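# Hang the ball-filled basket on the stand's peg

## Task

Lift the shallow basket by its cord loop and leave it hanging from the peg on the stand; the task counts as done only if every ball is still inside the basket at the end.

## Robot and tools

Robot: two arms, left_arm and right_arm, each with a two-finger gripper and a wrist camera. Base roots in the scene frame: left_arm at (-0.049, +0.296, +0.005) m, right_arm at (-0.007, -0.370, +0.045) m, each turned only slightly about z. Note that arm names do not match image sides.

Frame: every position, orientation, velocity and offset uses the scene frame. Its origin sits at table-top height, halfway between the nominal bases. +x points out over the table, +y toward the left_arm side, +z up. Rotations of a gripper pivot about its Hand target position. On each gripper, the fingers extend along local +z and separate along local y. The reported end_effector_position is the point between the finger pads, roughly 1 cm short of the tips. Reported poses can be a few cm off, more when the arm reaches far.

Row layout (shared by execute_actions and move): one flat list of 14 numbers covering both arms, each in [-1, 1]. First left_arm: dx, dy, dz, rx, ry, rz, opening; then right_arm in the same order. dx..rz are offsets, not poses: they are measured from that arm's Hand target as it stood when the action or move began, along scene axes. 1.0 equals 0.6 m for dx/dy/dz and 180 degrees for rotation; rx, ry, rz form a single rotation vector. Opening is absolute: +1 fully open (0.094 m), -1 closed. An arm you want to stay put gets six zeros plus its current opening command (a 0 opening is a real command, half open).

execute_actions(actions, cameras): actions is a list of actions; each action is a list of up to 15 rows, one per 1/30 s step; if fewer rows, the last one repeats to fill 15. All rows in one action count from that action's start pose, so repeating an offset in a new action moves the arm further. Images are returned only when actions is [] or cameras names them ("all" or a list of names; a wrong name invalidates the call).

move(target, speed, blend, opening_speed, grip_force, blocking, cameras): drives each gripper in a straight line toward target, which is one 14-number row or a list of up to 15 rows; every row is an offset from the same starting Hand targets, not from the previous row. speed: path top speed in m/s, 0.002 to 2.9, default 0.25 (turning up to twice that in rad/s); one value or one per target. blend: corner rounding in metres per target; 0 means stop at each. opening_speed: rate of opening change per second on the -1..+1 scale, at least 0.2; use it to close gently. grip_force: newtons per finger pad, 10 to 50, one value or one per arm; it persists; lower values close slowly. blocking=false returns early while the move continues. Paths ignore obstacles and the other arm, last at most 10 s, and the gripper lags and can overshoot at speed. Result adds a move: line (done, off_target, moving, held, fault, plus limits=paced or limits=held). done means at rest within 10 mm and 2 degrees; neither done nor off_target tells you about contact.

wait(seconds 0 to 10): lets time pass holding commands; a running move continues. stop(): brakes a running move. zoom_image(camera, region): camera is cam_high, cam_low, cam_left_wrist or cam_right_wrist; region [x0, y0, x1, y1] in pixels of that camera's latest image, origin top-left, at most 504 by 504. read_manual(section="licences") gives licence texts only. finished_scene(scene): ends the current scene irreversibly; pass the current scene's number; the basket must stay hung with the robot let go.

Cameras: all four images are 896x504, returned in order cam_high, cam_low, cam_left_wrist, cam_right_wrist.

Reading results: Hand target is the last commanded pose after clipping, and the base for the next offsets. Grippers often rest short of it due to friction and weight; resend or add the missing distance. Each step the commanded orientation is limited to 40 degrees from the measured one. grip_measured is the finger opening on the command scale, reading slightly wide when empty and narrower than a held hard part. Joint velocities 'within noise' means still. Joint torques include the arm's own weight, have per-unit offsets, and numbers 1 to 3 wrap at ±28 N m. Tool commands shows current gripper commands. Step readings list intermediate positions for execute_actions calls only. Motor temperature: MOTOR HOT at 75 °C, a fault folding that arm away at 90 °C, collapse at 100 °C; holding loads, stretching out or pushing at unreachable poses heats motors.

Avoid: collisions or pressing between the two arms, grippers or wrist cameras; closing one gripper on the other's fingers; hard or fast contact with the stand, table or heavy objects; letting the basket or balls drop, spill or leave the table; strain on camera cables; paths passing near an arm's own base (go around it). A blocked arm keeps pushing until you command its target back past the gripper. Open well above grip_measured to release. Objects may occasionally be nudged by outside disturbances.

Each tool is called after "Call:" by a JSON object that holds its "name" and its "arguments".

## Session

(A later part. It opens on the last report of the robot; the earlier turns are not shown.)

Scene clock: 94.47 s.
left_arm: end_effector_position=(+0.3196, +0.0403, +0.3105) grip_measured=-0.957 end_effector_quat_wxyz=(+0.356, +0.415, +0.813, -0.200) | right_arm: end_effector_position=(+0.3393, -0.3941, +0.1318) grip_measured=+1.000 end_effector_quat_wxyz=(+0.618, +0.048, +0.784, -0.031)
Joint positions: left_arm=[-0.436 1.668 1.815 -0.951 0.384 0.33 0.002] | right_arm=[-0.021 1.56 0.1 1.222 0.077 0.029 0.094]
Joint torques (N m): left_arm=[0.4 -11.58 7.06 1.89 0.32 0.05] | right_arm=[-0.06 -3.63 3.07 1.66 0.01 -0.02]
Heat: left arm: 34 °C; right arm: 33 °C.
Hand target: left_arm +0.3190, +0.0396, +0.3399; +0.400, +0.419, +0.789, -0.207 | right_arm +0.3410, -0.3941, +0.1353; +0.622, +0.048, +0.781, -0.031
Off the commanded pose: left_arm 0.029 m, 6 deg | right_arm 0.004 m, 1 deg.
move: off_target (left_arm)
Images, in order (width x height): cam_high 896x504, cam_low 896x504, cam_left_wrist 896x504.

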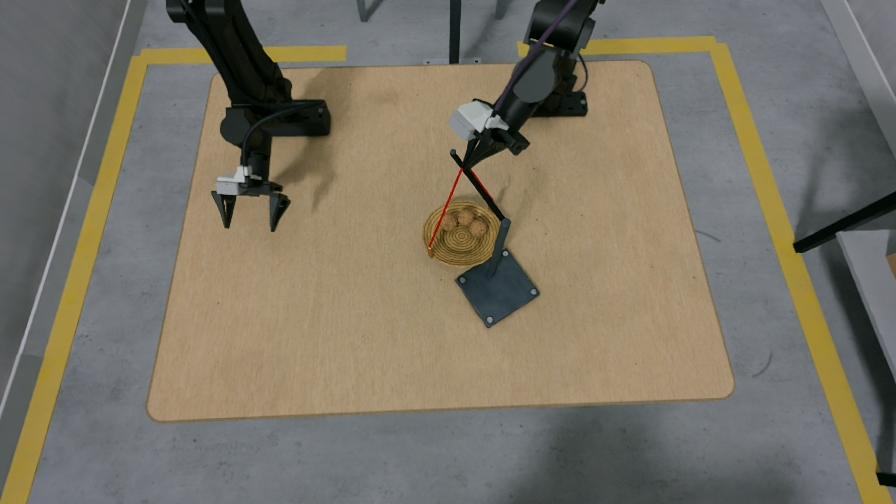

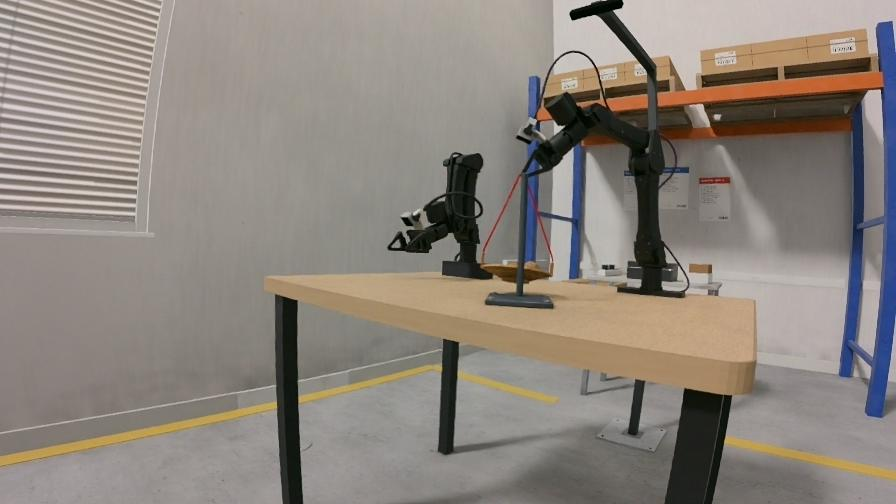

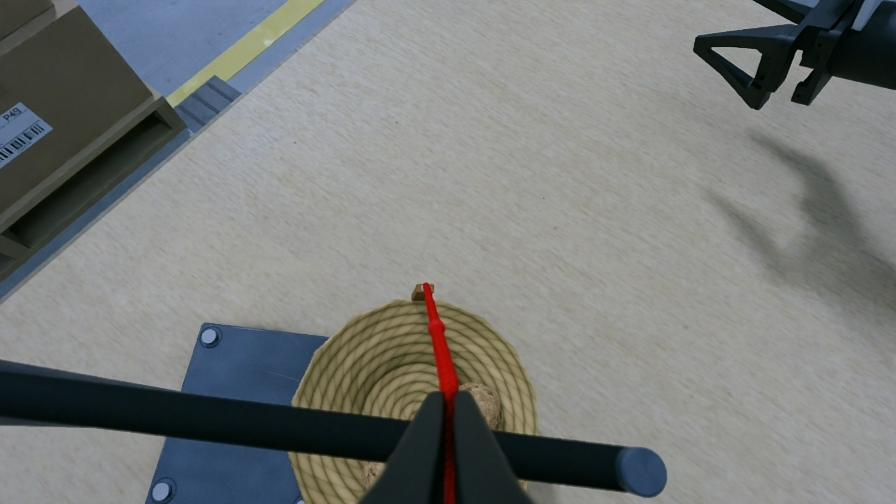

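Call:
{"name": "move", "arguments": {"target": [-0.008,-0.005,-0.018,0,0,0,-1,0,0,0,0,0,0,1], "speed": 0.02, "cameras": ["cam_left_wrist","cam_high","cam_low"]}}

Call:
{"name": "zoom_image", "arguments": {"camera": "cam_high", "region": [370, 60, 560, 280]}}

Call:
{"name": "zoom_image", "arguments": {"camera": "cam_low", "region": [460, 120, 600, 310]}}

Scene clock: 99.17 s.
left_arm: end_effector_position=(+0.3167, +0.0417, +0.3051) grip_measured=-0.957 end_effector_quat_wxyz=(+0.363, +0.415, +0.810, -0.200) | right_arm: end_effector_position=(+0.3393, -0.3941, +0.1318) grip_measured=+1.000 end_effector_quat_wxyz=(+0.618, +0.048, +0.784, -0.031)
Joint positions: left_arm=[-0.436 1.631 1.74 -0.895 0.384 0.33 0.002] | right_arm=[-0.021 1.56 0.1 1.222 0.077 0.029 0.094]
Joint torques (N m): left_arm=[-0.81 -10.69 6.89 1.88 0.22 -0.06] | right_arm=[-0.01 -3.64 3.02 1.66 0 -0.04]
Motor temperatures (°C): left_arm=[28 28 34 35 25 24 25] | right_arm=[26 22 33 29 24 23 24]
Heat: left arm: 35 °C; right arm: 33 °C.
Hand target: left_arm +0.3142, +0.0366, +0.3290; +0.400, +0.419, +0.789, -0.207 | right_arm +0.3410, -0.3941, +0.1353; +0.622, +0.048, +0.781, -0.031
Off the commanded pose: left_arm 0.025 m, 5 deg | right_arm 0.004 m, 1 deg.
move: off_target (left_arm)
Images, in order (width x height): cam_high 896x504, cam_low 896x504, cam_left_wrist 896x504.

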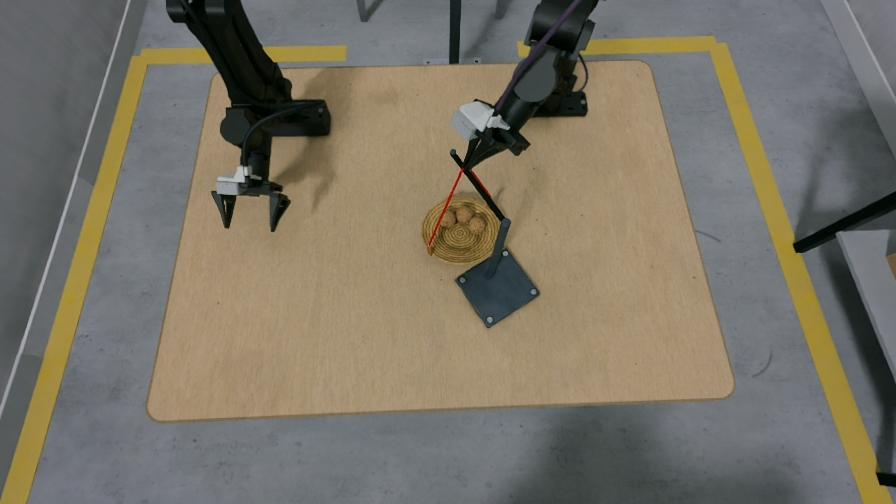

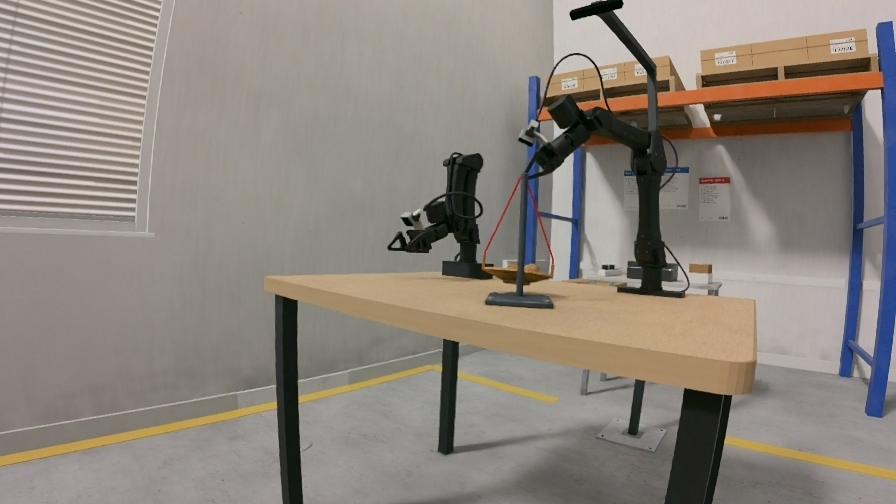

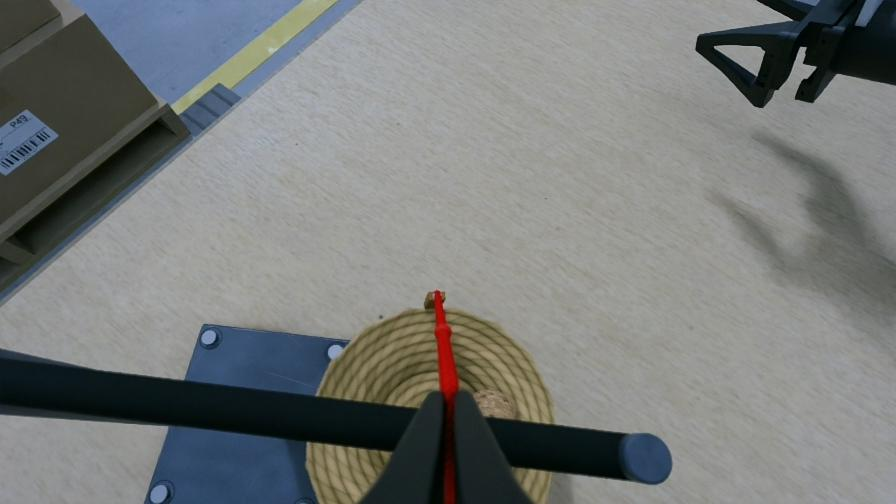

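Scaled by 2.291 from the camera's 896x504 image, which has a finer 1280x720 frame.

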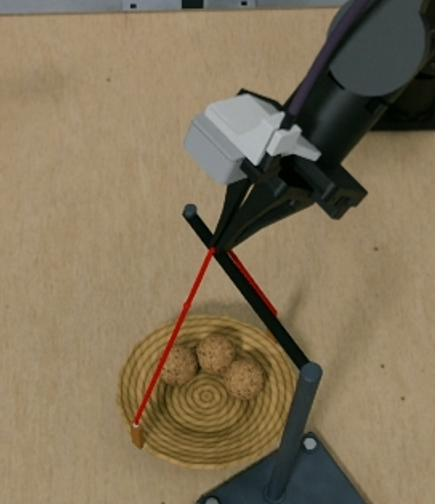

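Scaled by 2.653 from the camera's 896x504 image, which has a finer 1280x720 frame.

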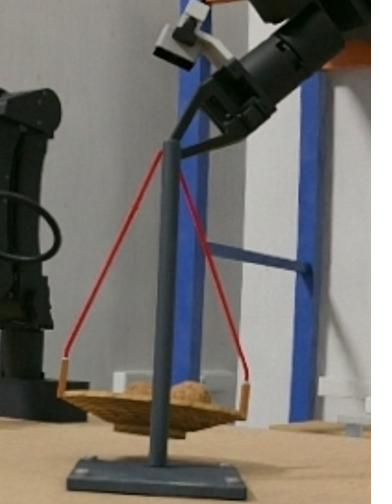

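Call:
{"name": "move", "arguments": {"target": [-0.002,-0.004,-0.012,0,0,0,-1,0,0,0,0,0,0,1], "speed": 0.02, "cameras": ["cam_left_wrist","cam_low"]}}

Call:
{"name": "zoom_image", "arguments": {"camera": "cam_low", "region": [460, 120, 600, 310]}}

Scene clock: 103.13 s.
left_arm: end_effector_position=(+0.3163, +0.0411, +0.3049) grip_measured=-0.957 end_effector_quat_wxyz=(+0.373, +0.415, +0.806, -0.200) | right_arm: end_effector_position=(+0.3393, -0.3941, +0.1318) grip_measured=+1.000 end_effector_quat_wxyz=(+0.618, +0.048, +0.784, -0.031)
Joint positions: left_arm=[-0.439 1.611 1.703 -0.856 0.381 0.326 0.002] | right_arm=[-0.021 1.56 0.1 1.222 0.077 0.029 0.094]
Joint torques (N m): left_arm=[-1.35 -9.66 6.58 1.85 0.18 -0.1] | right_arm=[-0.02 -3.63 3.07 1.66 0.02 -0.03]
Heat: left arm: 35 °C; right arm: 33 °C.
Hand target: left_arm +0.3130, +0.0342, +0.3220; +0.400, +0.418, +0.789, -0.207 | right_arm +0.3410, -0.3941, +0.1353; +0.622, +0.048, +0.781, -0.031
Off the commanded pose: left_arm 0.019 m, 4 deg | right_arm 0.004 m, 1 deg.
move: off_target (left_arm)
Images, in order (width x height): cam_low 896x504, cam_left_wrist 896x504.

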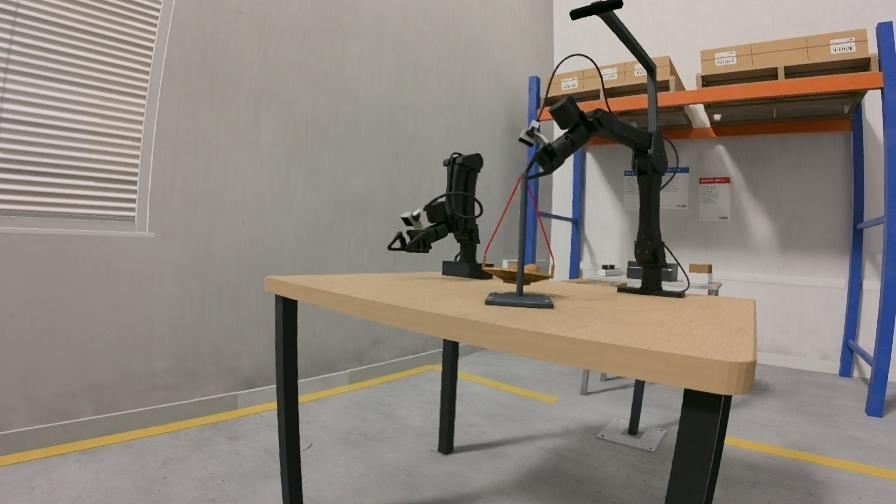

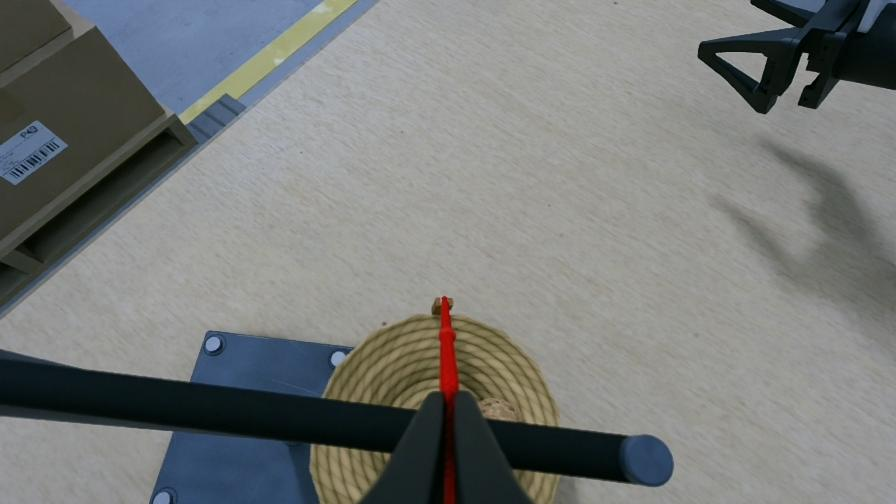

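Scaled by 2.653 from the camera's 896x504 image, which has a finer 1280x720 frame.

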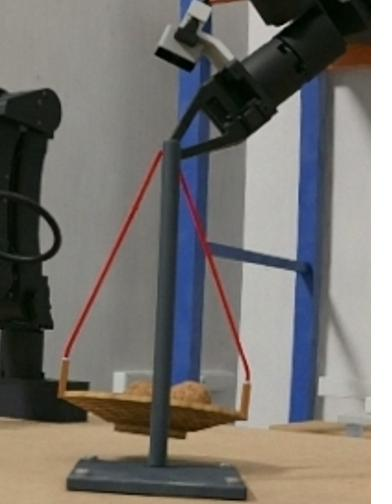

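Contact. Release.

Call:
{"name": "move", "arguments": {"target": [0,0,0,0,0,0,-0.6,0,0,0,0,0,0,1], "opening_speed": 0.2, "cameras": ["cam_left_wrist"]}}

Scene clock: 107.23 s.
left_arm: end_effector_position=(+0.3177, +0.0376, +0.3082) grip_measured=-0.601 end_effector_quat_wxyz=(+0.381, +0.417, +0.800, -0.200) | right_arm: end_effector_position=(+0.3393, -0.3941, +0.1318) grip_measured=+1.000 end_effector_quat_wxyz=(+0.618, +0.048, +0.784, -0.031)
Joint positions: left_arm=[-0.445 1.611 1.703 -0.836 0.38 0.326 0.019] | right_arm=[-0.021 1.56 0.1 1.222 0.077 0.029 0.094]
Joint torques (N m): left_arm=[-0.87 -9.63 6.6 1.69 0.18 -0.08] | right_arm=[-0.03 -3.62 3.04 1.67 0.02 -0.04]
Heat: left arm: 35 °C; right arm: 33 °C.
Hand target: left_arm +0.3130, +0.0342, +0.3220; +0.400, +0.419, +0.789, -0.207 | right_arm +0.3410, -0.3941, +0.1353; +0.622, +0.048, +0.781, -0.031
Off the commanded pose: left_arm 0.015 m, 3 deg | right_arm 0.004 m, 1 deg.
move: off_target (left_arm)
Images, in order (width x height): cam_left_wrist 896x504.

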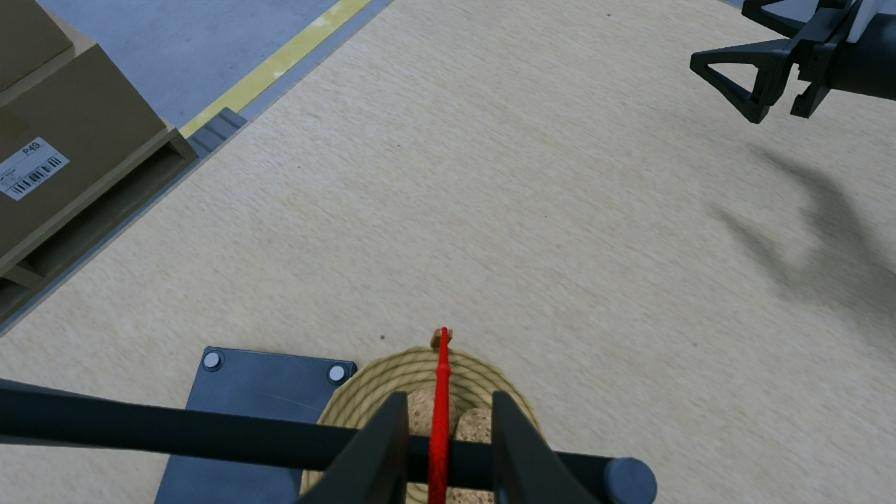

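Call:
{"name": "move", "arguments": {"target": [[0,0,0.006,0,0,0,-0.2,0,0,0,0,0,0,1],[-0.08,0.12,0.13,0,0,0,-0.2,0,0,0,0,0,0,1],[-0.18,0.2,0.15,0,0,0,-0.2,0,0,0,0,0,0,1]], "opening_speed": 0.4, "speed": [0.05,0.06,0.15], "blend": [0.001,0.02,0], "cameras": ["cam_low","cam_high"]}}

Call:
{"name": "zoom_image", "arguments": {"camera": "cam_high", "region": [370, 60, 560, 280]}}

Call:
{"name": "zoom_image", "arguments": {"camera": "cam_low", "region": [460, 120, 600, 310]}}

Scene clock: 116.10 s.
left_arm: end_effector_position=(+0.2079, +0.1547, +0.4047) grip_measured=-0.202 end_effector_quat_wxyz=(+0.391, +0.414, +0.796, -0.203) | right_arm: end_effector_position=(+0.3393, -0.3941, +0.1318) grip_measured=+1.000 end_effector_quat_wxyz=(+0.618, +0.048, +0.784, -0.031)
Joint positions: left_arm=[-0.124 1.345 1.939 -1.438 0.612 0.575 0.038] | right_arm=[-0.021 1.56 0.1 1.222 0.077 0.029 0.094]
Joint torques (N m): left_arm=[0.69 -3.26 7.06 1.2 0.4 0.06] | right_arm=[-0.01 -3.63 3.06 1.66 0.02 -0.03]
Heat: left arm: 34 °C; right arm: 33 °C.
Hand target: left_arm +0.2050, +0.1542, +0.4120; +0.400, +0.418, +0.789, -0.207 | right_arm +0.3410, -0.3941, +0.1353; +0.622, +0.048, +0.781, -0.031
Off the commanded pose: left_arm 0.008 m, 2 deg | right_arm 0.004 m, 1 deg.
move: done; blend cut to 0 m at target 1
Images, in order (width x height): cam_high 896x504, cam_low 896x504.

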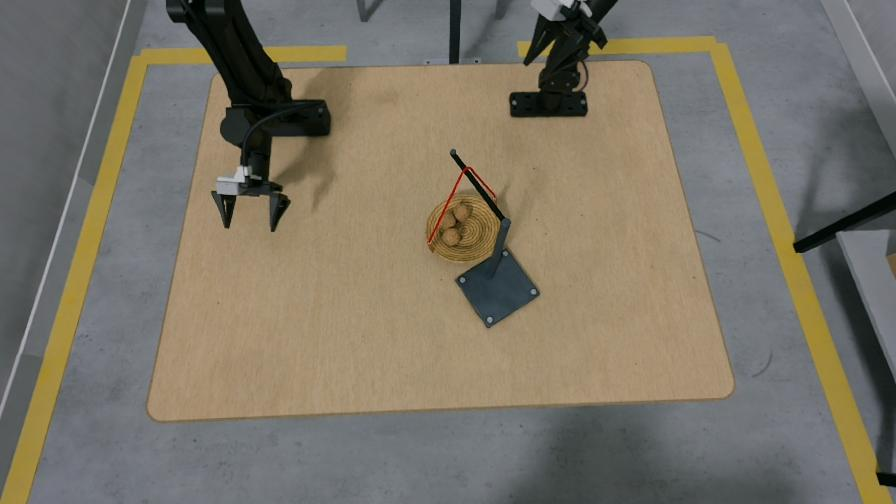

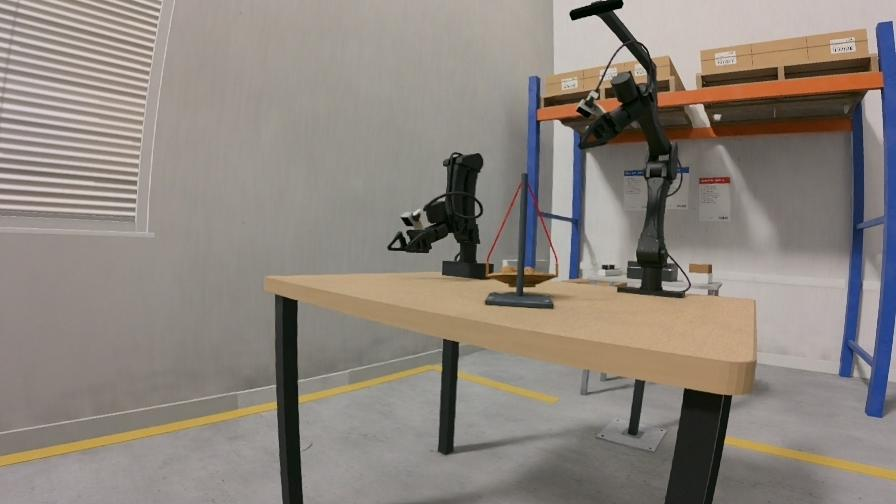

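Scaled by 2.291 from the camera's 896x504 image, which has a finer 1280x720 frame.

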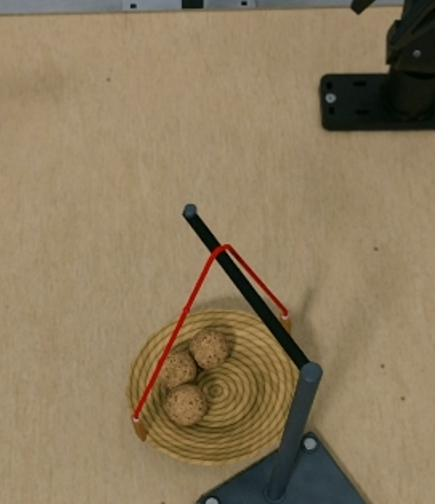

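Scaled by 2.653 from the camera's 896x504 image, which has a finer 1280x720 frame.

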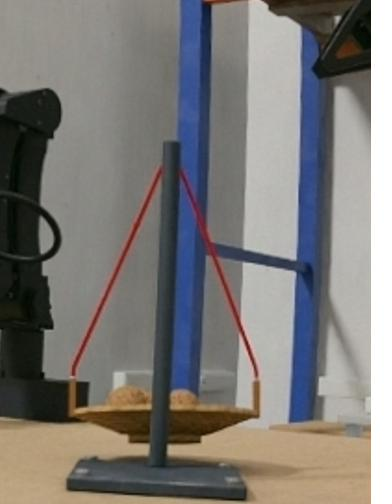

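Call:
{"name": "finished_scene", "arguments": {"scene": 2}}

The scene is finished: the task was done.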